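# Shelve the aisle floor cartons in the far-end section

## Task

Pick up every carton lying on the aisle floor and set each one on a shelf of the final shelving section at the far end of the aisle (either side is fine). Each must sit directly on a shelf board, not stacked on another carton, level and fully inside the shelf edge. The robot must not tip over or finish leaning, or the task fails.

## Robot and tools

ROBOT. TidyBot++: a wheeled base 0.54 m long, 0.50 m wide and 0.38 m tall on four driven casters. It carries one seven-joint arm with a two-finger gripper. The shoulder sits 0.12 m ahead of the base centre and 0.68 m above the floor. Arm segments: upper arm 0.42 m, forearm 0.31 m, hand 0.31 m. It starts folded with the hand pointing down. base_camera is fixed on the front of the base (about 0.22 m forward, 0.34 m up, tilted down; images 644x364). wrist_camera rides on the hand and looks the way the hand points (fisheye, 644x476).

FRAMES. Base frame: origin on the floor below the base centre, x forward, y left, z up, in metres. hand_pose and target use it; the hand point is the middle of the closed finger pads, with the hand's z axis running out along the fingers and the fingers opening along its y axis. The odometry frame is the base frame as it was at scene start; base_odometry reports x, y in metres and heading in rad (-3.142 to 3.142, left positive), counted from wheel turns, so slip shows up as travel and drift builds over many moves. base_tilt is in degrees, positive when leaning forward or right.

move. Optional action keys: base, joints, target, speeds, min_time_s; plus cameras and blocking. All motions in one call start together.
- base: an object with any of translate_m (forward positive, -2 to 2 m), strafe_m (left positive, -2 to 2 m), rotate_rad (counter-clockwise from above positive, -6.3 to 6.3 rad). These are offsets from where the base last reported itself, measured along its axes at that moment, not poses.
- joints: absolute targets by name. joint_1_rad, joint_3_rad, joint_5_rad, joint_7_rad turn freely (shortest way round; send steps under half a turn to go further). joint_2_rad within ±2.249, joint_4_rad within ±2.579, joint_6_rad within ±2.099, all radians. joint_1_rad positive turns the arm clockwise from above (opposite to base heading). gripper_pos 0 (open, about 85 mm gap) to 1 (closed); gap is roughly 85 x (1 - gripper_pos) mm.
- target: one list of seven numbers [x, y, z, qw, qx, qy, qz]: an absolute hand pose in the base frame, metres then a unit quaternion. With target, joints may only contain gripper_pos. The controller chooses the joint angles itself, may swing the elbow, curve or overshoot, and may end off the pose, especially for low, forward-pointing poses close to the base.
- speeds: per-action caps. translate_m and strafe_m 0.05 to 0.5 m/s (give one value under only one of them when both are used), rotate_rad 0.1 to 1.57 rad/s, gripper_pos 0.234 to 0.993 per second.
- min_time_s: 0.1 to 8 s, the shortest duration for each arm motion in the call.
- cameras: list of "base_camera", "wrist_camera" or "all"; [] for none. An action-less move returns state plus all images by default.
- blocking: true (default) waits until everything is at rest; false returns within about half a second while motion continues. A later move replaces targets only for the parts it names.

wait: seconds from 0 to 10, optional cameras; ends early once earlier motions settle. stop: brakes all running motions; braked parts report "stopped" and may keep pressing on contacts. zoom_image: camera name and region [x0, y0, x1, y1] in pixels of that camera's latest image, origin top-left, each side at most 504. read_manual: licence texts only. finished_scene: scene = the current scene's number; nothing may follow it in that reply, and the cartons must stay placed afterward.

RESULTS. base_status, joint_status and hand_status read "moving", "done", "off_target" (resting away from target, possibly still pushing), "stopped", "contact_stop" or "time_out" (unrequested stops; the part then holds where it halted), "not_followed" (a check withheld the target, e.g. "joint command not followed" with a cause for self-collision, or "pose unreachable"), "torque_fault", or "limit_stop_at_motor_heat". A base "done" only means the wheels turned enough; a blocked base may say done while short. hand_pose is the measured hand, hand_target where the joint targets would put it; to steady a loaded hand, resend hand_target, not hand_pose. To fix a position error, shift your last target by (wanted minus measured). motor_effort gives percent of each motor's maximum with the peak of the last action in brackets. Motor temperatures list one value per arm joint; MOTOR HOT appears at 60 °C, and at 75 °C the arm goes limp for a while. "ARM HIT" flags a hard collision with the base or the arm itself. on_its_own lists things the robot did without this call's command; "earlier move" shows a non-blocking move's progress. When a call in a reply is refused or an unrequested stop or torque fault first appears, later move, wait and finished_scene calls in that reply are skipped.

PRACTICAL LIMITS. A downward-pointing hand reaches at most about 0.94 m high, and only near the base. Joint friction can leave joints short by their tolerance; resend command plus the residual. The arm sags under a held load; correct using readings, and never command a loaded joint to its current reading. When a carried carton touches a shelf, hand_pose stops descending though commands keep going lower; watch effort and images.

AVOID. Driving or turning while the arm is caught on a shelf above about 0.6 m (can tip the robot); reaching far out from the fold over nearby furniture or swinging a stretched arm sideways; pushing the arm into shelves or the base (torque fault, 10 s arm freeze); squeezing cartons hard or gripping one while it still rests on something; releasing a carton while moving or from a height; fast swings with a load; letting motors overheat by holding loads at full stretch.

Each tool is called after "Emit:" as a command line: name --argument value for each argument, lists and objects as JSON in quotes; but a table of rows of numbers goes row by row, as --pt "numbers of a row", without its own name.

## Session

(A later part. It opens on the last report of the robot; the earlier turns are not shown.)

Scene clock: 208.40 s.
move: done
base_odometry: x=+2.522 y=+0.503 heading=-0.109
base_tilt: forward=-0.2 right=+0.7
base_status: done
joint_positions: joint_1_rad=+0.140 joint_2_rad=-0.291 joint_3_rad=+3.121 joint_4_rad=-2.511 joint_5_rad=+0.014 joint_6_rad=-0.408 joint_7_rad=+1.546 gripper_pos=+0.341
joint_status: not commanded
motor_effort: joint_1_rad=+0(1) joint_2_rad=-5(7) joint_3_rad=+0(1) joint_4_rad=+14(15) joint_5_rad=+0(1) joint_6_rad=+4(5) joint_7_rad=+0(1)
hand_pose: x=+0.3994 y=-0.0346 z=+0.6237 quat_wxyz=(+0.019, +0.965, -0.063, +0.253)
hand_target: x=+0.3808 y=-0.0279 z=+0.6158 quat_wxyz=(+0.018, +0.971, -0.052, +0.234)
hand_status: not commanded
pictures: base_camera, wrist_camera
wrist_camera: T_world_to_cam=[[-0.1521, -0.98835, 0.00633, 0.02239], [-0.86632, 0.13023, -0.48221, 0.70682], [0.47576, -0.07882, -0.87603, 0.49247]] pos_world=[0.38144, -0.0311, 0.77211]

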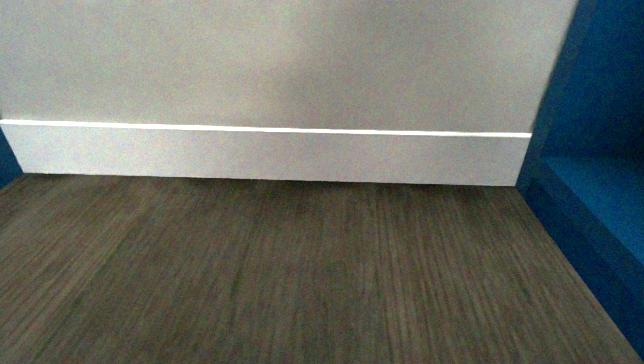

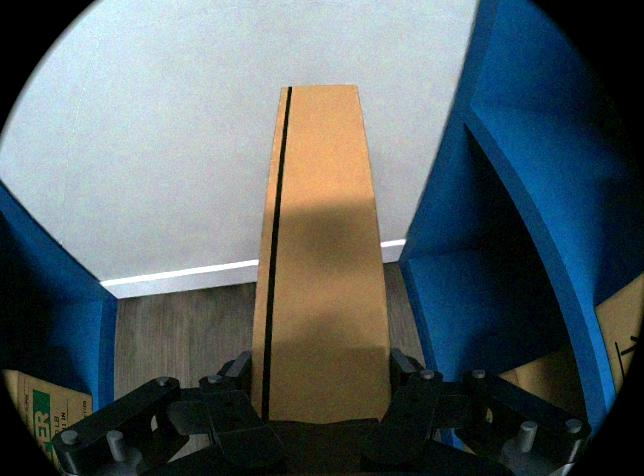

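Emit:
move --base '{"strafe_m": 0.012, "rotate_rad": -0.02}' --joints '{"joint_1_rad": -1.585}' --min_time_s 3 --cameras '["all"]'

Scene clock: 225.40 s.
move: done
base_odometry: x=+2.523 y=+0.515 heading=-0.129
base_tilt: forward=-0.2 right=+0.7
base_status: done
joint_positions: joint_1_rad=-1.574 joint_2_rad=-0.291 joint_3_rad=+3.121 joint_4_rad=-2.511 joint_5_rad=+0.014 joint_6_rad=-0.409 joint_7_rad=+1.546 gripper_pos=+0.341
joint_status: all done
motor_effort: joint_1_rad=+0(2) joint_2_rad=-5(6) joint_3_rad=+0(1) joint_4_rad=+14(14) joint_5_rad=+0(1) joint_6_rad=+4(5) joint_7_rad=+0(1)
hand_pose: x=+0.1134 y=+0.2824 z=+0.6238 quat_wxyz=(-0.179, +0.680, +0.688, +0.181)
hand_target: x=+0.1066 y=+0.2630 z=+0.6158 quat_wxyz=(-0.167, +0.671, +0.703, +0.166)
hand_status: not commanded
pictures: base_camera, wrist_camera
wrist_camera: T_world_to_cam=[[0.99993, -0.01012, 0.00642, -0.11469], [-0.00577, -0.87598, -0.48231, 0.60442], [0.0105, 0.48224, -0.87597, 0.5478]] pos_world=[0.11241, 0.26413, 0.77211]

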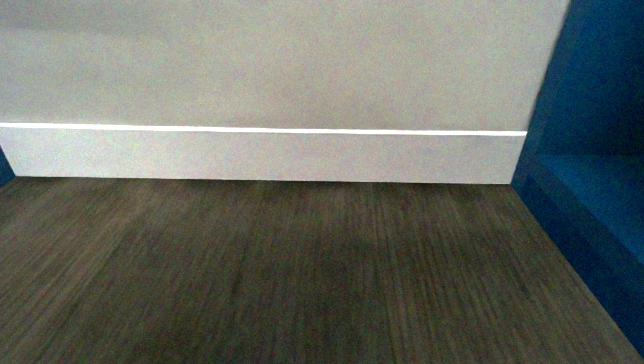

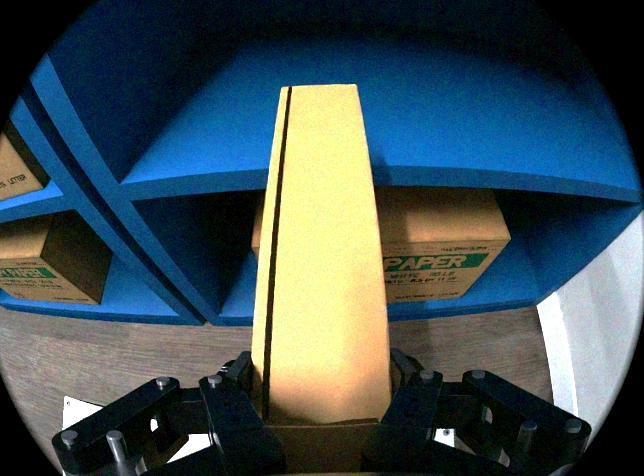

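Emit:
move --joints '{"joint_2_rad": 0.52, "joint_4_rad": -1.649, "joint_6_rad": -0.53}' --min_time_s 3.5 --cameras '["wrist_camera"]'

Emit:
move --joints '{"joint_2_rad": 0.57, "joint_6_rad": -0.375}' --min_time_s 1.5 --cameras '["wrist_camera"]'

Scene clock: 240.43 s.
move: done
base_odometry: x=+2.523 y=+0.515 heading=-0.129
base_tilt: forward=-0.2 right=+0.7
base_status: not commanded
joint_positions: joint_1_rad=-1.574 joint_2_rad=+0.485 joint_3_rad=+3.121 joint_4_rad=-1.680 joint_5_rad=+0.014 joint_6_rad=-0.485 joint_7_rad=+1.546 gripper_pos=+0.341
joint_status: all done
motor_effort: joint_1_rad=+0(0) joint_2_rad=-31(33) joint_3_rad=+0(1) joint_4_rad=+14(15) joint_5_rad=+1(1) joint_6_rad=+4(5) joint_7_rad=+0(1)
hand_pose: x=+0.1062 y=+0.6032 z=+0.6040 quat_wxyz=(-0.176, +0.684, +0.688, +0.168)
hand_target: x=+0.0911 y=+0.6012 z=+0.5890 quat_wxyz=(-0.164, +0.676, +0.703, +0.147)
hand_status: not commanded
wrist_camera: T_world_to_cam=[[0.99989, -0.01236, -0.00789, -0.09412], [-0.01461, -0.88633, -0.46283, 0.87128], [-0.00128, 0.4629, -0.88641, 0.39512]] pos_world=[0.10734, 0.58818, 0.75275]

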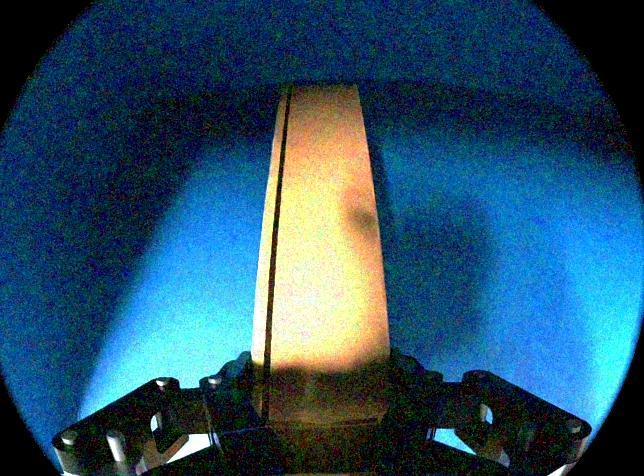

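Scene clock: 242.23 s.
move: done
base_odometry: x=+2.523 y=+0.515 heading=-0.129
base_tilt: forward=-0.2 right=+0.6
base_status: not commanded
joint_positions: joint_1_rad=-1.574 joint_2_rad=+0.527 joint_3_rad=+3.121 joint_4_rad=-1.680 joint_5_rad=+0.014 joint_6_rad=-0.418 joint_7_rad=+1.546 gripper_pos=+0.341
joint_status: all done
motor_effort: joint_1_rad=+0(0) joint_2_rad=-33(33) joint_3_rad=-1(1) joint_4_rad=+14(15) joint_5_rad=+0(1) joint_6_rad=+4(5) joint_7_rad=+0(0)
hand_pose: x=+0.1056 y=+0.6177 z=+0.5881 quat_wxyz=(-0.185, +0.682, +0.685, +0.176)
hand_target: x=+0.0898 y=+0.6388 z=+0.5809 quat_wxyz=(-0.201, +0.668, +0.693, +0.181)
hand_status: not commanded
wrist_camera: T_world_to_cam=[[0.99988, -0.01204, -0.01006, -0.09251], [-0.01541, -0.87487, -0.48411, 0.88236], [-0.00298, 0.4842, -0.87495, 0.35463]] pos_world=[0.10715, 0.59912, 0.73651]

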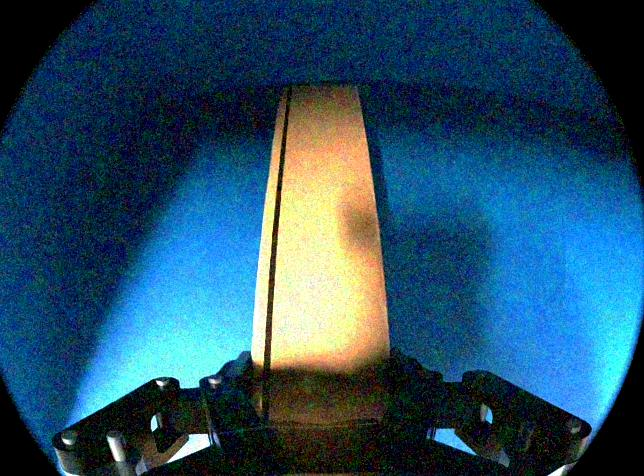

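Emit:
move --joints '{"joint_2_rad": 0.591, "joint_6_rad": -0.36}' --min_time_s 1

Emit:
move --joints '{"joint_2_rad": 0.602, "joint_6_rad": -0.36}' --min_time_s 0.7

Emit:
move --joints '{"joint_2_rad": 0.611, "joint_6_rad": -0.36}' --min_time_s 0.7 --cameras '["wrist_camera"]'

Scene clock: 245.80 s.
move: done
base_odometry: x=+2.523 y=+0.515 heading=-0.129
base_tilt: forward=-0.2 right=+0.7
base_status: not commanded
joint_positions: joint_1_rad=-1.574 joint_2_rad=+0.547 joint_3_rad=+3.121 joint_4_rad=-1.680 joint_5_rad=+0.014 joint_6_rad=-0.404 joint_7_rad=+1.546 gripper_pos=+0.341
joint_status: all done
motor_effort: joint_1_rad=+0(0) joint_2_rad=-33(34) joint_3_rad=-1(1) joint_4_rad=+14(14) joint_5_rad=+0(1) joint_6_rad=+4(5) joint_7_rad=+0(0)
hand_pose: x=+0.1055 y=+0.6197 z=+0.5777 quat_wxyz=(-0.183, +0.682, +0.686, +0.174)
hand_target: x=+0.0898 y=+0.6405 z=+0.5698 quat_wxyz=(-0.199, +0.669, +0.693, +0.179)
hand_status: not commanded
pictures: none

Scene clock: 246.77 s.
move: done
base_odometry: x=+2.523 y=+0.515 heading=-0.129
base_tilt: forward=-0.2 right=+0.6
base_status: not commanded
joint_positions: joint_1_rad=-1.574 joint_2_rad=+0.552 joint_3_rad=+3.121 joint_4_rad=-1.679 joint_5_rad=+0.014 joint_6_rad=-0.401 joint_7_rad=+1.546 gripper_pos=+0.341
joint_status: all done
motor_effort: joint_1_rad=+0(0) joint_2_rad=-32(34) joint_3_rad=+0(1) joint_4_rad=+14(14) joint_5_rad=+0(1) joint_6_rad=+4(5) joint_7_rad=+0(0)
hand_pose: x=+0.1055 y=+0.6203 z=+0.5757 quat_wxyz=(-0.183, +0.683, +0.686, +0.173)
hand_target: x=+0.0898 y=+0.6393 z=+0.5628 quat_wxyz=(-0.195, +0.670, +0.694, +0.176)
hand_status: not commanded
pictures: none

Scene clock: 247.77 s.
move: done
base_odometry: x=+2.523 y=+0.515 heading=-0.129
base_tilt: forward=-0.2 right=+0.6
base_status: not commanded
joint_positions: joint_1_rad=-1.574 joint_2_rad=+0.555 joint_3_rad=+3.121 joint_4_rad=-1.676 joint_5_rad=+0.014 joint_6_rad=-0.400 joint_7_rad=+1.546 gripper_pos=+0.341
joint_status: all done
motor_effort: joint_1_rad=+0(1) joint_2_rad=-31(32) joint_3_rad=-1(1) joint_4_rad=+13(14) joint_5_rad=+1(1) joint_6_rad=+4(5) joint_7_rad=+0(1)
hand_pose: x=+0.1055 y=+0.6219 z=+0.5756 quat_wxyz=(-0.183, +0.682, +0.686, +0.174)
hand_target: x=+0.0898 y=+0.6382 z=+0.5570 quat_wxyz=(-0.192, +0.671, +0.695, +0.172)
hand_status: not commanded
wrist_camera: T_world_to_cam=[[0.99987, -0.01216, -0.0105, -0.09208], [-0.01571, -0.87718, -0.4799, 0.87898], [-0.00337, 0.48, -0.87726, 0.34558]] pos_world=[0.10705, 0.60403, 0.72402]

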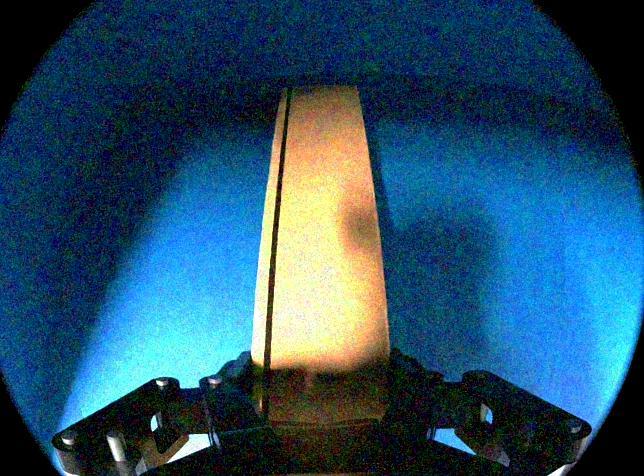

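Emit:
move --joints '{"joint_2_rad": 0.6}' --min_time_s 0.4

Emit:
move --joints '{"gripper_pos": 0.05}' --speeds '{"gripper_pos": 0.3}'

Emit:
move --joints '{"joint_2_rad": -0.313, "joint_4_rad": -2.53, "joint_6_rad": -0.45}' --min_time_s 3 --cameras '["wrist_camera"]'

Scene clock: 264.53 s.
move: done
base_odometry: x=+2.523 y=+0.515 heading=-0.129
base_tilt: forward=-0.1 right=+0.6
base_status: not commanded
joint_positions: joint_1_rad=-1.574 joint_2_rad=+0.555 joint_3_rad=+3.121 joint_4_rad=-1.676 joint_5_rad=+0.014 joint_6_rad=-0.400 joint_7_rad=+1.546 gripper_pos=+0.341
joint_status: all done
motor_effort: joint_1_rad=+0(1) joint_2_rad=-31(31) joint_3_rad=+0(1) joint_4_rad=+13(13) joint_5_rad=+0(1) joint_6_rad=+3(4) joint_7_rad=+0(1)
hand_pose: x=+0.1055 y=+0.6219 z=+0.5756 quat_wxyz=(-0.183, +0.682, +0.686, +0.174)
hand_target: x=+0.0898 y=+0.6395 z=+0.5641 quat_wxyz=(-0.196, +0.670, +0.694, +0.176)
hand_status: not commanded
pictures: none

Scene clock: 266.10 s.
move: done
base_odometry: x=+2.523 y=+0.515 heading=-0.129
base_tilt: forward=-0.2 right=+0.7
base_status: not commanded
joint_positions: joint_1_rad=-1.574 joint_2_rad=+0.558 joint_3_rad=+3.121 joint_4_rad=-1.676 joint_5_rad=+0.014 joint_6_rad=-0.400 joint_7_rad=+1.546 gripper_pos=+0.052
joint_status: all done
motor_effort: joint_1_rad=+0(0) joint_2_rad=-33(33) joint_3_rad=-1(1) joint_4_rad=+13(14) joint_5_rad=+0(1) joint_6_rad=+4(4) joint_7_rad=+0(0)
hand_pose: x=+0.1055 y=+0.6216 z=+0.5733 quat_wxyz=(-0.182, +0.683, +0.686, +0.173)
hand_target: x=+0.0898 y=+0.6395 z=+0.5641 quat_wxyz=(-0.196, +0.670, +0.694, +0.176)
hand_status: not commanded
pictures: none

Scene clock: 269.40 s.
move: done
base_odometry: x=+2.523 y=+0.515 heading=-0.129
base_tilt: forward=-0.2 right=+0.7
base_status: not commanded
joint_positions: joint_1_rad=-1.574 joint_2_rad=-0.287 joint_3_rad=+3.121 joint_4_rad=-2.508 joint_5_rad=+0.014 joint_6_rad=-0.407 joint_7_rad=+1.546 gripper_pos=+0.052
joint_status: all done
motor_effort: joint_1_rad=+0(0) joint_2_rad=-5(34) joint_3_rad=+1(1) joint_4_rad=+13(15) joint_5_rad=+0(1) joint_6_rad=+4(5) joint_7_rad=+0(1)
hand_pose: x=+0.1133 y=+0.2837 z=+0.6239 quat_wxyz=(-0.179, +0.680, +0.688, +0.181)
hand_target: x=+0.1066 y=+0.2630 z=+0.6158 quat_wxyz=(-0.167, +0.671, +0.703, +0.166)
hand_status: not commanded
wrist_camera: T_world_to_cam=[[0.99993, -0.00993, 0.00629, -0.11463], [-0.00567, -0.87605, -0.48219, 0.60557], [0.0103, 0.48213, -0.87604, 0.54745]] pos_world=[0.11241, 0.26543, 0.77231]

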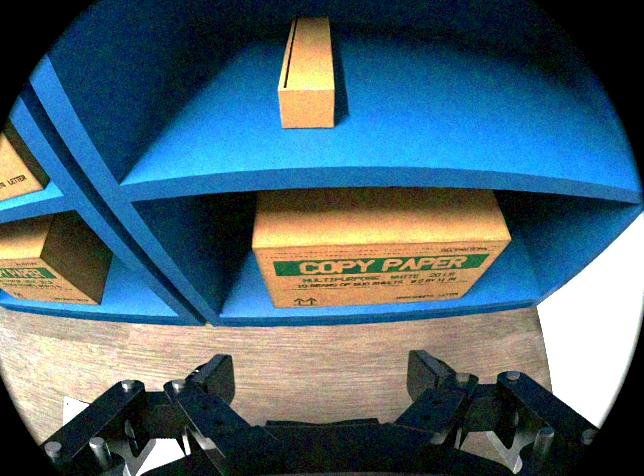

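Emit:
move --base '{"translate_m": -1.1541, "strafe_m": 0.1055}' --joints '{"joint_1_rad": -0.4, "gripper_pos": 0.0}' --cameras '["wrist_camera"]'

Emit:
move --base '{"translate_m": -0.5131, "strafe_m": -0.2349, "rotate_rad": 0.094}' --joints '{"joint_1_rad": -1.571}' --min_time_s 2.8 --cameras '["all"]'

Scene clock: 276.27 s.
move: done
base_odometry: x=+1.392 y=+0.768 heading=-0.129
base_tilt: forward=-0.2 right=+0.7
base_status: done
joint_positions: joint_1_rad=-0.412 joint_2_rad=-0.292 joint_3_rad=+3.121 joint_4_rad=-2.509 joint_5_rad=+0.014 joint_6_rad=-0.408 joint_7_rad=+1.546 gripper_pos=+0.000
joint_status: all done
motor_effort: joint_1_rad=+0(2) joint_2_rad=-5(6) joint_3_rad=+1(1) joint_4_rad=+14(15) joint_5_rad=+0(1) joint_6_rad=+4(5) joint_7_rad=+0(1)
hand_pose: x=+0.3767 y=+0.1179 z=+0.6247 quat_wxyz=(-0.051, +0.945, +0.202, +0.250)
hand_target: x=+0.3580 y=+0.1104 z=+0.6158 quat_wxyz=(-0.046, +0.949, +0.209, +0.231)
hand_status: not commanded
wrist_camera: T_world_to_cam=[[0.38859, -0.92139, 0.00629, -0.04187], [-0.80458, -0.34263, -0.48503, 0.70208], [0.44905, 0.18342, -0.87448, 0.49438]] pos_world=[0.35915, 0.1113, 0.77311]

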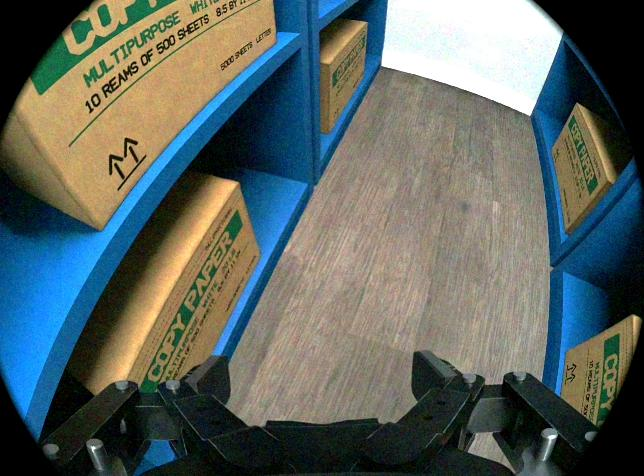

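Scene clock: 279.37 s.
move: done
base_odometry: x=+0.853 y=+0.601 heading=-0.034
base_tilt: forward=-0.2 right=+0.7
base_status: done
joint_positions: joint_1_rad=-1.560 joint_2_rad=-0.296 joint_3_rad=+3.121 joint_4_rad=-2.511 joint_5_rad=+0.014 joint_6_rad=-0.409 joint_7_rad=+1.546 gripper_pos=+0.000
joint_status: all done
motor_effort: joint_1_rad=+0(2) joint_2_rad=-5(7) joint_3_rad=+1(1) joint_4_rad=+14(14) joint_5_rad=+1(1) joint_6_rad=+4(5) joint_7_rad=+0(1)
hand_pose: x=+0.1173 y=+0.2823 z=+0.6248 quat_wxyz=(-0.179, +0.684, +0.683, +0.183)
hand_target: x=+0.1103 y=+0.2632 z=+0.6158 quat_wxyz=(-0.165, +0.676, +0.698, +0.167)
hand_status: not commanded
pictures: base_camera, wrist_camera
wrist_camera: T_world_to_cam=[[0.99969, -0.02397, 0.0064, -0.11469], [-0.01785, -0.87411, -0.48539, 0.60768], [0.01723, 0.48513, -0.87427, 0.54607]] pos_world=[0.11609, 0.26352, 0.77311]

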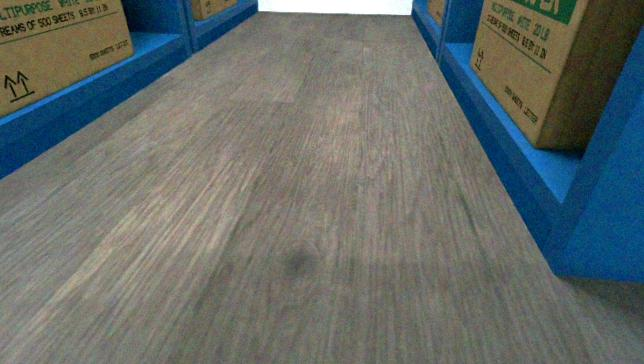

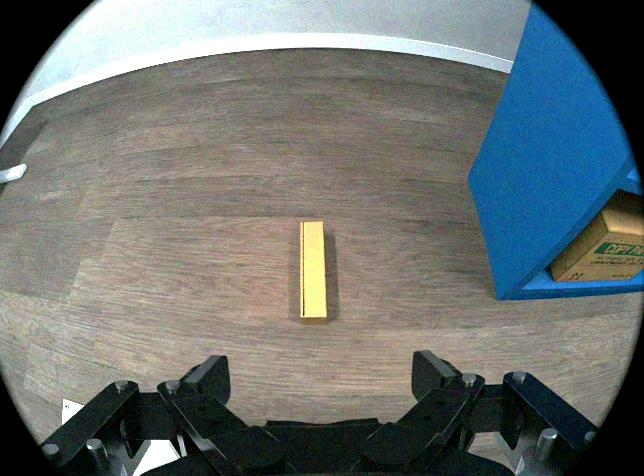

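Emit:
move --joints '{"joint_2_rad": 1.53, "joint_4_rad": -1.652, "joint_6_rad": 0.60}' --min_time_s 2.5 --cameras '["wrist_camera"]'

Scene clock: 286.27 s.
move: done
base_odometry: x=+0.853 y=+0.601 heading=-0.034
base_tilt: forward=-0.2 right=+0.6
base_status: not commanded
joint_positions: joint_1_rad=-1.560 joint_2_rad=+1.488 joint_3_rad=+3.121 joint_4_rad=-1.674 joint_5_rad=+0.014 joint_6_rad=+0.557 joint_7_rad=+1.546 gripper_pos=+0.000
joint_status: all done
motor_effort: joint_1_rad=+0(0) joint_2_rad=-37(39) joint_3_rad=-1(2) joint_4_rad=+3(14) joint_5_rad=+0(1) joint_6_rad=+4(5) joint_7_rad=+0(1)
hand_pose: x=+0.1092 y=+0.5718 z=+0.1350 quat_wxyz=(-0.197, +0.690, +0.673, +0.177)
hand_target: x=+0.0991 y=+0.5729 z=+0.1218 quat_wxyz=(-0.206, +0.682, +0.677, +0.184)
hand_status: not commanded
wrist_camera: T_world_to_cam=[[0.9988, -0.03612, -0.03308, -0.08419], [-0.04784, -0.86432, -0.50065, 0.62259], [-0.01051, 0.50164, -0.86501, -0.0301]] pos_world=[0.11356, 0.55018, 0.28288]

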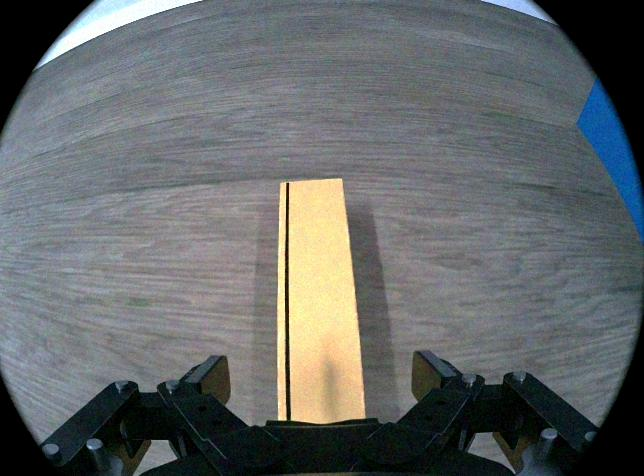

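Emit:
move --joints '{"joint_2_rad": 1.744, "joint_4_rad": -1.475, "joint_6_rad": 0.602}' --min_time_s 2 --cameras '["wrist_camera"]'

Emit:
move --joints '{"gripper_pos": 0.345}' --speeds '{"gripper_pos": 0.234}' --cameras '["wrist_camera"]'

Emit:
move --joints '{"joint_2_rad": -0.313, "joint_4_rad": -2.53, "joint_6_rad": -0.45}' --min_time_s 3 --cameras '["wrist_camera"]'

Scene clock: 291.33 s.
move: done
base_odometry: x=+0.853 y=+0.601 heading=-0.034
base_tilt: forward=-0.2 right=+0.7
base_status: not commanded
joint_positions: joint_1_rad=-1.560 joint_2_rad=+1.700 joint_3_rad=+3.121 joint_4_rad=-1.496 joint_5_rad=+0.014 joint_6_rad=+0.561 joint_7_rad=+1.546 gripper_pos=+0.000
joint_status: all done
motor_effort: joint_1_rad=+0(0) joint_2_rad=-36(37) joint_3_rad=-1(2) joint_4_rad=+1(3) joint_5_rad=+1(1) joint_6_rad=+4(5) joint_7_rad=+0(1)
hand_pose: x=+0.1096 y=+0.5518 z=+0.0422 quat_wxyz=(-0.187, +0.694, +0.674, +0.168)
hand_target: x=+0.1001 y=+0.5462 z=+0.0271 quat_wxyz=(-0.193, +0.687, +0.678, +0.173)
hand_status: not commanded
wrist_camera: T_world_to_cam=[[0.99864, -0.0409, -0.03227, -0.08579], [-0.05133, -0.87829, -0.47536, 0.56586], [-0.0089, 0.47638, -0.8792, -0.08599]] pos_world=[0.11396, 0.53444, 0.19062]

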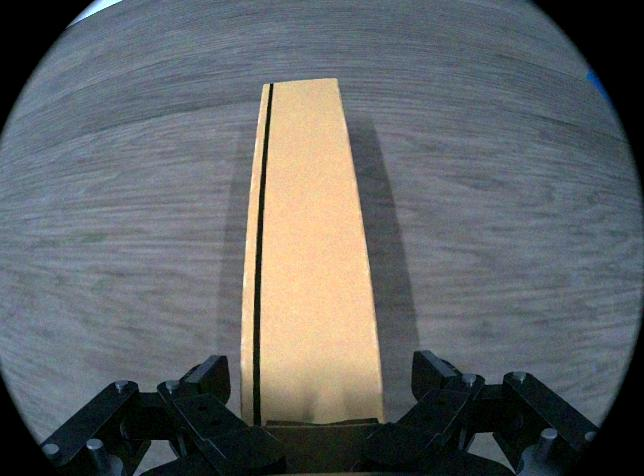

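Scene clock: 293.67 s.
move: done
base_odometry: x=+0.853 y=+0.601 heading=-0.034
base_tilt: forward=-0.2 right=+0.7
base_status: not commanded
joint_positions: joint_1_rad=-1.560 joint_2_rad=+1.700 joint_3_rad=+3.121 joint_4_rad=-1.496 joint_5_rad=+0.014 joint_6_rad=+0.564 joint_7_rad=+1.546 gripper_pos=+0.341
joint_status: all done
motor_effort: joint_1_rad=+0(0) joint_2_rad=-35(37) joint_3_rad=-1(2) joint_4_rad=+2(2) joint_5_rad=+1(1) joint_6_rad=+4(4) joint_7_rad=+0(1)
hand_pose: x=+0.1094 y=+0.5525 z=+0.0426 quat_wxyz=(-0.188, +0.694, +0.674, +0.169)
hand_target: x=+0.1001 y=+0.5462 z=+0.0271 quat_wxyz=(-0.193, +0.687, +0.678, +0.173)
hand_status: not commanded
wrist_camera: T_world_to_cam=[[0.99866, -0.0405, -0.03233, -0.08567], [-0.05104, -0.877, -0.47777, 0.56603], [-0.009, 0.47878, -0.87789, -0.0873]] pos_world=[0.11366, 0.53474, 0.19102]

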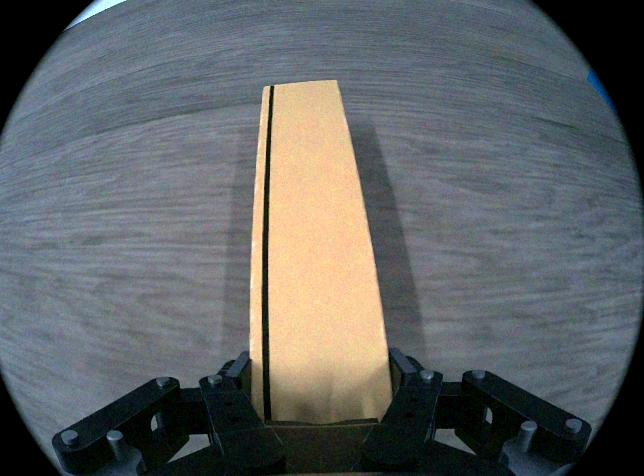

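Scene clock: 296.97 s.
move: done
base_odometry: x=+0.853 y=+0.601 heading=-0.034
base_tilt: forward=-0.2 right=+0.7
base_status: not commanded
joint_positions: joint_1_rad=-1.560 joint_2_rad=-0.284 joint_3_rad=+3.121 joint_4_rad=-2.508 joint_5_rad=+0.014 joint_6_rad=-0.403 joint_7_rad=+1.546 gripper_pos=+0.341
joint_status: all done
motor_effort: joint_1_rad=+0(0) joint_2_rad=-5(42) joint_3_rad=+1(2) joint_4_rad=+14(15) joint_5_rad=+0(1) joint_6_rad=+5(6) joint_7_rad=+0(1)
hand_pose: x=+0.1170 y=+0.2849 z=+0.6238 quat_wxyz=(-0.178, +0.684, +0.683, +0.182)
hand_target: x=+0.1103 y=+0.2632 z=+0.6158 quat_wxyz=(-0.165, +0.676, +0.698, +0.167)
hand_status: not commanded
wrist_camera: T_world_to_cam=[[0.99971, -0.02323, 0.00616, -0.11443], [-0.01735, -0.87501, -0.48379, 0.60867], [0.01663, 0.48354, -0.87516, 0.54497]] pos_world=[0.11589, 0.26642, 0.77211]

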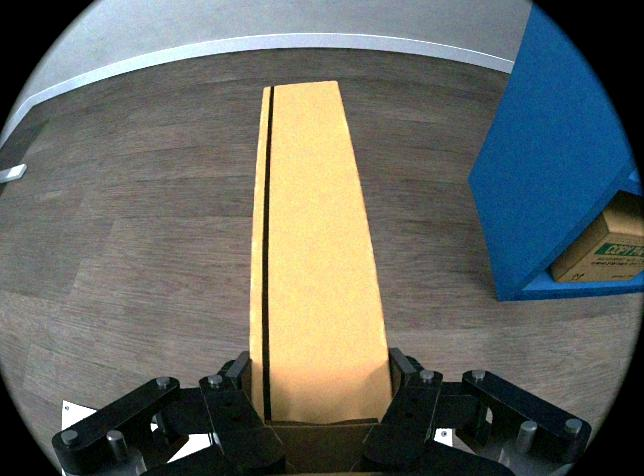

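Emit:
move --joints '{"joint_1_rad": 0.0}' --min_time_s 2.2

Emit:
move --base '{"translate_m": 0.533, "strafe_m": 0.1852, "rotate_rad": -0.067}'

Emit:
move --base '{"translate_m": 1.1507, "strafe_m": -0.1377, "rotate_rad": -0.028}' --cameras '["all"]'

Scene clock: 309.67 s.
move: done
base_odometry: x=+0.853 y=+0.601 heading=-0.034
base_tilt: forward=-0.2 right=+0.7
base_status: not commanded
joint_positions: joint_1_rad=-0.012 joint_2_rad=-0.284 joint_3_rad=+3.121 joint_4_rad=-2.508 joint_5_rad=+0.014 joint_6_rad=-0.405 joint_7_rad=+1.546 gripper_pos=+0.341
joint_status: all done
motor_effort: joint_1_rad=+0(2) joint_2_rad=-5(6) joint_3_rad=+0(1) joint_4_rad=+14(14) joint_5_rad=+0(1) joint_6_rad=+4(5) joint_7_rad=+0(1)
hand_pose: x=+0.4031 y=+0.0083 z=+0.6234 quat_wxyz=(+0.000, +0.967, +0.010, +0.254)
hand_target: x=+0.3822 y=+0.0086 z=+0.6158 quat_wxyz=(+0.001, +0.972, +0.016, +0.235)
hand_status: not commanded
pictures: none

Scene clock: 312.20 s.
move: done
base_odometry: x=+1.392 y=+0.767 heading=-0.102
base_tilt: forward=-0.2 right=+0.7
base_status: done
joint_positions: joint_1_rad=-0.008 joint_2_rad=-0.290 joint_3_rad=+3.121 joint_4_rad=-2.511 joint_5_rad=+0.014 joint_6_rad=-0.409 joint_7_rad=+1.546 gripper_pos=+0.341
joint_status: not commanded
motor_effort: joint_1_rad=+0(1) joint_2_rad=-5(7) joint_3_rad=+1(1) joint_4_rad=+14(15) joint_5_rad=+1(1) joint_6_rad=+4(5) joint_7_rad=+0(1)
hand_pose: x=+0.4009 y=+0.0070 z=+0.6232 quat_wxyz=(+0.001, +0.967, +0.008, +0.253)
hand_target: x=+0.3822 y=+0.0086 z=+0.6158 quat_wxyz=(+0.001, +0.972, +0.016, +0.235)
hand_status: not commanded
pictures: none

Scene clock: 315.83 s.
move: done
base_odometry: x=+2.523 y=+0.514 heading=-0.130
base_tilt: forward=-0.2 right=+0.7
base_status: done
joint_positions: joint_1_rad=-0.007 joint_2_rad=-0.293 joint_3_rad=+3.121 joint_4_rad=-2.513 joint_5_rad=+0.014 joint_6_rad=-0.410 joint_7_rad=+1.546 gripper_pos=+0.341
joint_status: not commanded
motor_effort: joint_1_rad=+0(1) joint_2_rad=-6(7) joint_3_rad=+0(1) joint_4_rad=+14(15) joint_5_rad=+1(1) joint_6_rad=+4(5) joint_7_rad=+0(1)
hand_pose: x=+0.4000 y=+0.0067 z=+0.6231 quat_wxyz=(+0.001, +0.967, +0.008, +0.253)
hand_target: x=+0.3822 y=+0.0086 z=+0.6158 quat_wxyz=(+0.001, +0.972, +0.016, +0.235)
hand_status: not commanded
pictures: base_camera, wrist_camera
wrist_camera: T_world_to_cam=[[-0.00608, -0.99996, 0.00658, 0.00483], [-0.87718, 0.00217, -0.48016, 0.70555], [0.48012, -0.00869, -0.87716, 0.49339]] pos_world=[0.38203, 0.00758, 0.77152]

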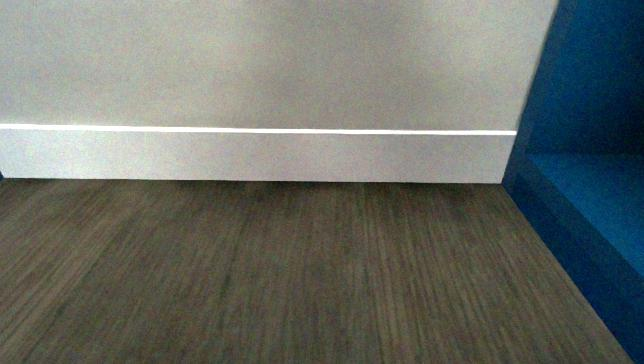

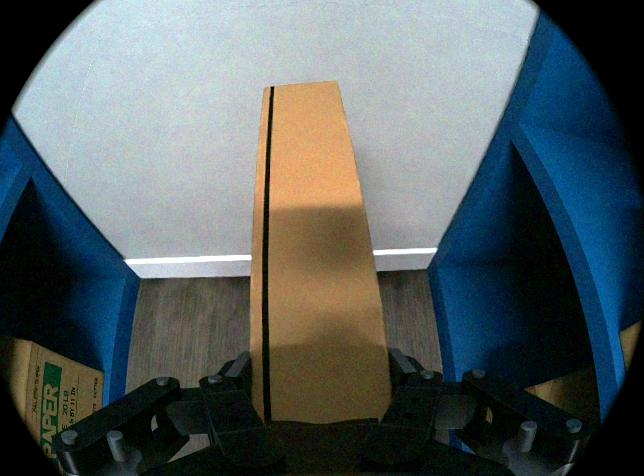

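Emit:
move --joints '{"joint_1_rad": -1.55}' --min_time_s 2.8 --cameras '["wrist_camera"]'

Emit:
move --base '{"translate_m": 0.25, "strafe_m": 0.014}' --speeds '{"translate_m": 0.25}' --cameras '["all"]'

Scene clock: 326.13 s.
move: done
base_odometry: x=+2.523 y=+0.514 heading=-0.130
base_tilt: forward=-0.2 right=+0.7
base_status: not commanded
joint_positions: joint_1_rad=-1.539 joint_2_rad=-0.293 joint_3_rad=+3.121 joint_4_rad=-2.513 joint_5_rad=+0.014 joint_6_rad=-0.410 joint_7_rad=+1.546 gripper_pos=+0.341
joint_status: all done
motor_effort: joint_1_rad=+0(2) joint_2_rad=-5(6) joint_3_rad=+0(1) joint_4_rad=+14(14) joint_5_rad=+0(1) joint_6_rad=+4(5) joint_7_rad=+0(1)
hand_pose: x=+0.1232 y=+0.2810 z=+0.6231 quat_wxyz=(-0.175, +0.692, +0.676, +0.183)
hand_target: x=+0.1158 y=+0.2633 z=+0.6158 quat_wxyz=(-0.164, +0.683, +0.691, +0.169)
hand_status: not commanded
wrist_camera: T_world_to_cam=[[0.99897, -0.04487, 0.00653, -0.11477], [-0.03622, -0.87642, -0.48018, 0.60549], [0.02727, 0.47945, -0.87715, 0.54726]] pos_world=[0.12166, 0.26313, 0.77152]

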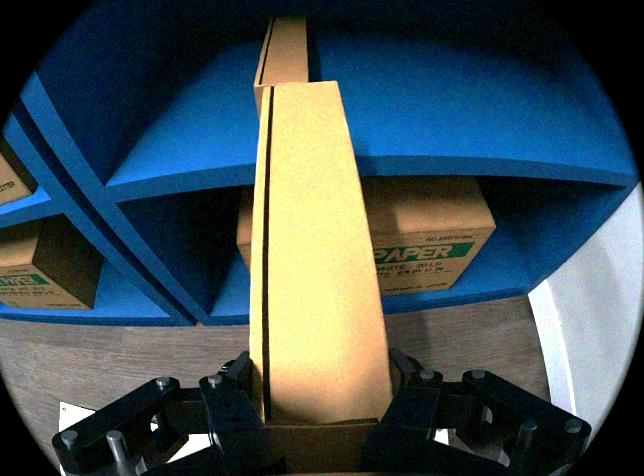

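Scene clock: 328.00 s.
move: done
base_odometry: x=+2.773 y=+0.495 heading=-0.130
base_tilt: forward=-0.1 right=+0.7
base_status: done
joint_positions: joint_1_rad=-1.540 joint_2_rad=-0.293 joint_3_rad=+3.121 joint_4_rad=-2.513 joint_5_rad=+0.014 joint_6_rad=-0.410 joint_7_rad=+1.546 gripper_pos=+0.341
joint_status: not commanded
motor_effort: joint_1_rad=+0(1) joint_2_rad=-5(6) joint_3_rad=+0(1) joint_4_rad=+14(14) joint_5_rad=+0(1) joint_6_rad=+5(5) joint_7_rad=+0(1)
hand_pose: x=+0.1229 y=+0.2810 z=+0.6231 quat_wxyz=(-0.175, +0.692, +0.676, +0.183)
hand_target: x=+0.1158 y=+0.2633 z=+0.6158 quat_wxyz=(-0.164, +0.683, +0.691, +0.169)
hand_status: not commanded
pictures: base_camera, wrist_camera
wrist_camera: T_world_to_cam=[[0.99902, -0.04375, 0.00657, -0.1148], [-0.03523, -0.87647, -0.48018, 0.60537], [0.02677, 0.47947, -0.87715, 0.54732]] pos_world=[0.12136, 0.26313, 0.77152]

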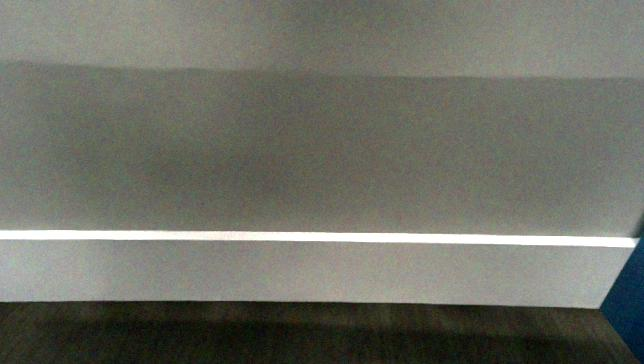

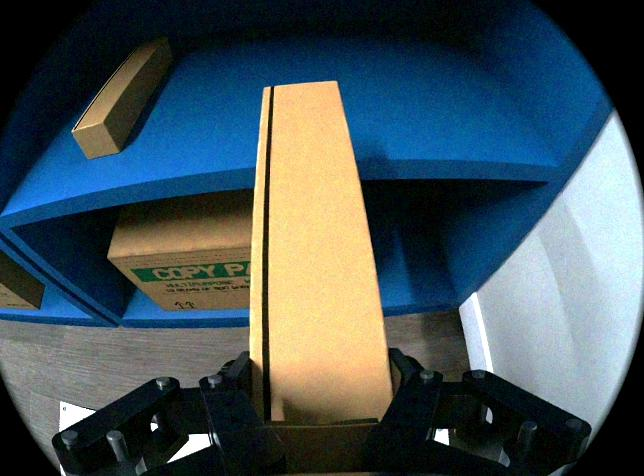

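Emit:
move --joints '{"joint_2_rad": 0.52, "joint_4_rad": -1.649, "joint_6_rad": -0.53}' --min_time_s 3.5 --cameras '["wrist_camera"]'

Emit:
move --joints '{"joint_2_rad": 0.591, "joint_6_rad": -0.36}' --min_time_s 1.8 --cameras '["wrist_camera"]'

Emit:
move --joints '{"joint_2_rad": 0.602}' --min_time_s 0.7

Emit:
move --joints '{"joint_2_rad": 0.611}' --min_time_s 0.7

Scene clock: 337.87 s.
move: done
base_odometry: x=+2.773 y=+0.495 heading=-0.130
base_tilt: forward=-0.2 right=+0.6
base_status: not commanded
joint_positions: joint_1_rad=-1.540 joint_2_rad=+0.486 joint_3_rad=+3.121 joint_4_rad=-1.681 joint_5_rad=+0.014 joint_6_rad=-0.486 joint_7_rad=+1.546 gripper_pos=+0.341
joint_status: all done
motor_effort: joint_1_rad=+0(0) joint_2_rad=-32(34) joint_3_rad=+0(1) joint_4_rad=+14(15) joint_5_rad=+0(1) joint_6_rad=+4(5) joint_7_rad=+0(1)
hand_pose: x=+0.1265 y=+0.6026 z=+0.6028 quat_wxyz=(-0.172, +0.696, +0.676, +0.170)
hand_target: x=+0.1122 y=+0.6018 z=+0.5890 quat_wxyz=(-0.161, +0.689, +0.691, +0.149)
hand_status: not commanded
wrist_camera: T_world_to_cam=[[0.9989, -0.04618, -0.00797, -0.09401], [-0.04466, -0.88662, -0.46033, 0.87301], [0.01419, 0.46018, -0.88771, 0.39486]] pos_world=[0.12729, 0.58798, 0.75165]

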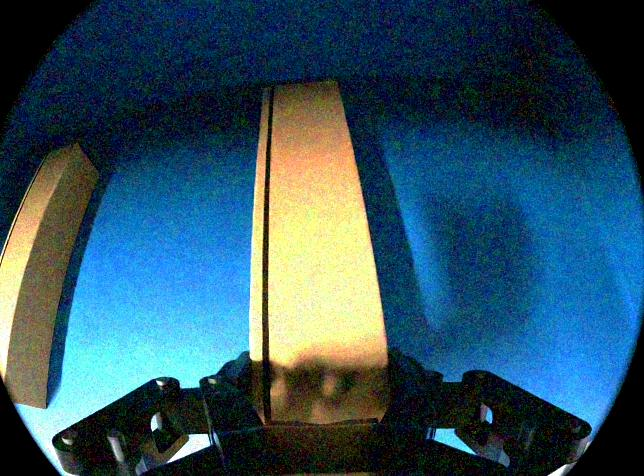

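Scene clock: 339.97 s.
move: done
base_odometry: x=+2.773 y=+0.495 heading=-0.130
base_tilt: forward=-0.2 right=+0.7
base_status: not commanded
joint_positions: joint_1_rad=-1.540 joint_2_rad=+0.548 joint_3_rad=+3.121 joint_4_rad=-1.681 joint_5_rad=+0.014 joint_6_rad=-0.404 joint_7_rad=+1.546 gripper_pos=+0.341
joint_status: all done
motor_effort: joint_1_rad=+0(0) joint_2_rad=-33(34) joint_3_rad=-1(1) joint_4_rad=+14(15) joint_5_rad=+0(1) joint_6_rad=+4(5) joint_7_rad=+0(1)
hand_pose: x=+0.1264 y=+0.6192 z=+0.5767 quat_wxyz=(-0.179, +0.694, +0.674, +0.176)
hand_target: x=+0.1122 y=+0.6412 z=+0.5699 quat_wxyz=(-0.196, +0.681, +0.682, +0.183)
hand_status: not commanded
wrist_camera: T_world_to_cam=[[0.99889, -0.04588, -0.01037, -0.09213], [-0.04527, -0.87768, -0.47711, 0.87991], [0.01279, 0.47705, -0.87878, 0.34862]] pos_world=[0.1274, 0.60174, 0.72522]

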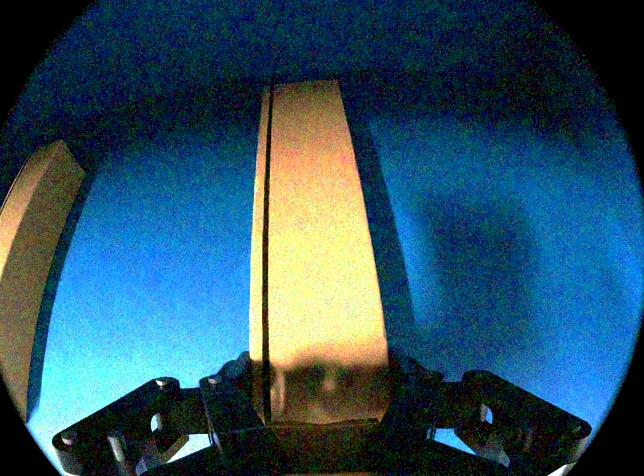

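Scene clock: 340.97 s.
move: done
base_odometry: x=+2.773 y=+0.495 heading=-0.130
base_tilt: forward=-0.2 right=+0.7
base_status: not commanded
joint_positions: joint_1_rad=-1.540 joint_2_rad=+0.551 joint_3_rad=+3.121 joint_4_rad=-1.679 joint_5_rad=+0.014 joint_6_rad=-0.401 joint_7_rad=+1.546 gripper_pos=+0.341
joint_status: all done
motor_effort: joint_1_rad=+0(0) joint_2_rad=-32(33) joint_3_rad=+0(1) joint_4_rad=+13(14) joint_5_rad=+0(1) joint_6_rad=+4(4) joint_7_rad=+0(1)
hand_pose: x=+0.1264 y=+0.6204 z=+0.5759 quat_wxyz=(-0.180, +0.694, +0.674, +0.177)
hand_target: x=+0.1122 y=+0.6399 z=+0.5628 quat_wxyz=(-0.192, +0.682, +0.683, +0.179)
hand_status: not commanded
pictures: none

Scene clock: 341.93 s.
move: done
base_odometry: x=+2.773 y=+0.495 heading=-0.130
base_tilt: forward=-0.1 right=+0.6
base_status: not commanded
joint_positions: joint_1_rad=-1.540 joint_2_rad=+0.554 joint_3_rad=+3.121 joint_4_rad=-1.676 joint_5_rad=+0.014 joint_6_rad=-0.400 joint_7_rad=+1.546 gripper_pos=+0.341
joint_status: all done
motor_effort: joint_1_rad=+0(1) joint_2_rad=-31(32) joint_3_rad=-1(1) joint_4_rad=+13(13) joint_5_rad=+0(1) joint_6_rad=+4(4) joint_7_rad=+0(1)
hand_pose: x=+0.1265 y=+0.6221 z=+0.5757 quat_wxyz=(-0.181, +0.694, +0.674, +0.177)
hand_target: x=+0.1121 y=+0.6388 z=+0.5570 quat_wxyz=(-0.189, +0.683, +0.683, +0.176)
hand_status: not commanded
pictures: none

Contact reached; release and retract.

Emit:
move --joints '{"joint_2_rad": 0.6}' --min_time_s 0.4

Emit:
move --joints '{"gripper_pos": 0.05}' --speeds '{"gripper_pos": 0.3}'

Emit:
move --joints '{"joint_2_rad": -0.313, "joint_4_rad": -2.53, "joint_6_rad": -0.45}' --min_time_s 3 --cameras '["wrist_camera"]'

Scene clock: 346.67 s.
move: done
base_odometry: x=+2.773 y=+0.495 heading=-0.130
base_tilt: forward=-0.1 right=+0.7
base_status: not commanded
joint_positions: joint_1_rad=-1.540 joint_2_rad=+0.554 joint_3_rad=+3.121 joint_4_rad=-1.676 joint_5_rad=+0.014 joint_6_rad=-0.400 joint_7_rad=+1.546 gripper_pos=+0.341
joint_status: all done
motor_effort: joint_1_rad=+0(1) joint_2_rad=-31(31) joint_3_rad=-1(1) joint_4_rad=+13(13) joint_5_rad=+0(1) joint_6_rad=+4(4) joint_7_rad=+0(1)
hand_pose: x=+0.1265 y=+0.6221 z=+0.5757 quat_wxyz=(-0.181, +0.694, +0.674, +0.177)
hand_target: x=+0.1122 y=+0.6401 z=+0.5641 quat_wxyz=(-0.193, +0.682, +0.682, +0.180)
hand_status: not commanded
pictures: none

Scene clock: 348.23 s.
move: done
base_odometry: x=+2.773 y=+0.495 heading=-0.130
base_tilt: forward=-0.2 right=+0.7
base_status: not commanded
joint_positions: joint_1_rad=-1.540 joint_2_rad=+0.558 joint_3_rad=+3.121 joint_4_rad=-1.676 joint_5_rad=+0.014 joint_6_rad=-0.400 joint_7_rad=+1.546 gripper_pos=+0.052
joint_status: all done
motor_effort: joint_1_rad=+0(0) joint_2_rad=-33(33) joint_3_rad=+0(1) joint_4_rad=+14(14) joint_5_rad=+0(1) joint_6_rad=+4(4) joint_7_rad=+0(1)
hand_pose: x=+0.1265 y=+0.6217 z=+0.5732 quat_wxyz=(-0.179, +0.694, +0.674, +0.176)
hand_target: x=+0.1122 y=+0.6401 z=+0.5641 quat_wxyz=(-0.193, +0.682, +0.682, +0.180)
hand_status: not commanded
pictures: none

Scene clock: 351.53 s.
move: done
base_odometry: x=+2.773 y=+0.495 heading=-0.130
base_tilt: forward=-0.2 right=+0.7
base_status: not commanded
joint_positions: joint_1_rad=-1.540 joint_2_rad=-0.287 joint_3_rad=+3.121 joint_4_rad=-2.508 joint_5_rad=+0.014 joint_6_rad=-0.407 joint_7_rad=+1.546 gripper_pos=+0.052
joint_status: all done
motor_effort: joint_1_rad=+0(0) joint_2_rad=-5(34) joint_3_rad=+0(1) joint_4_rad=+13(15) joint_5_rad=+0(1) joint_6_rad=+4(5) joint_7_rad=+0(0)
hand_pose: x=+0.1229 y=+0.2838 z=+0.6239 quat_wxyz=(-0.176, +0.691, +0.676, +0.184)
hand_target: x=+0.1158 y=+0.2633 z=+0.6158 quat_wxyz=(-0.164, +0.683, +0.691, +0.169)
hand_status: not commanded
wrist_camera: T_world_to_cam=[[0.99902, -0.04372, 0.00638, -0.11456], [-0.03523, -0.8753, -0.48229, 0.60917], [0.02667, 0.48159, -0.87599, 0.54543]] pos_world=[0.12136, 0.26553, 0.77231]

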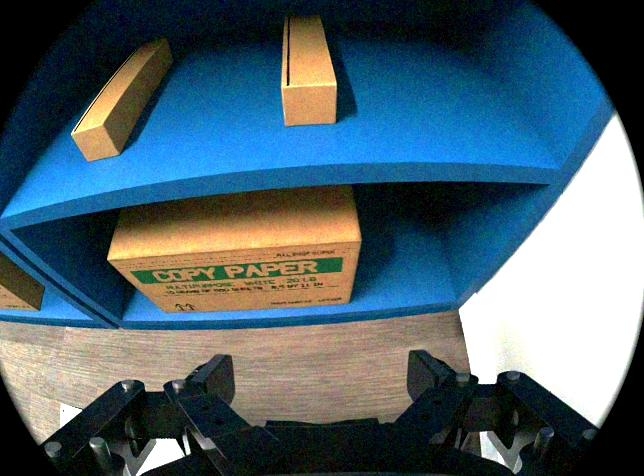

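Emit:
finished_scene --scene 2

The scene is finished: the task was done.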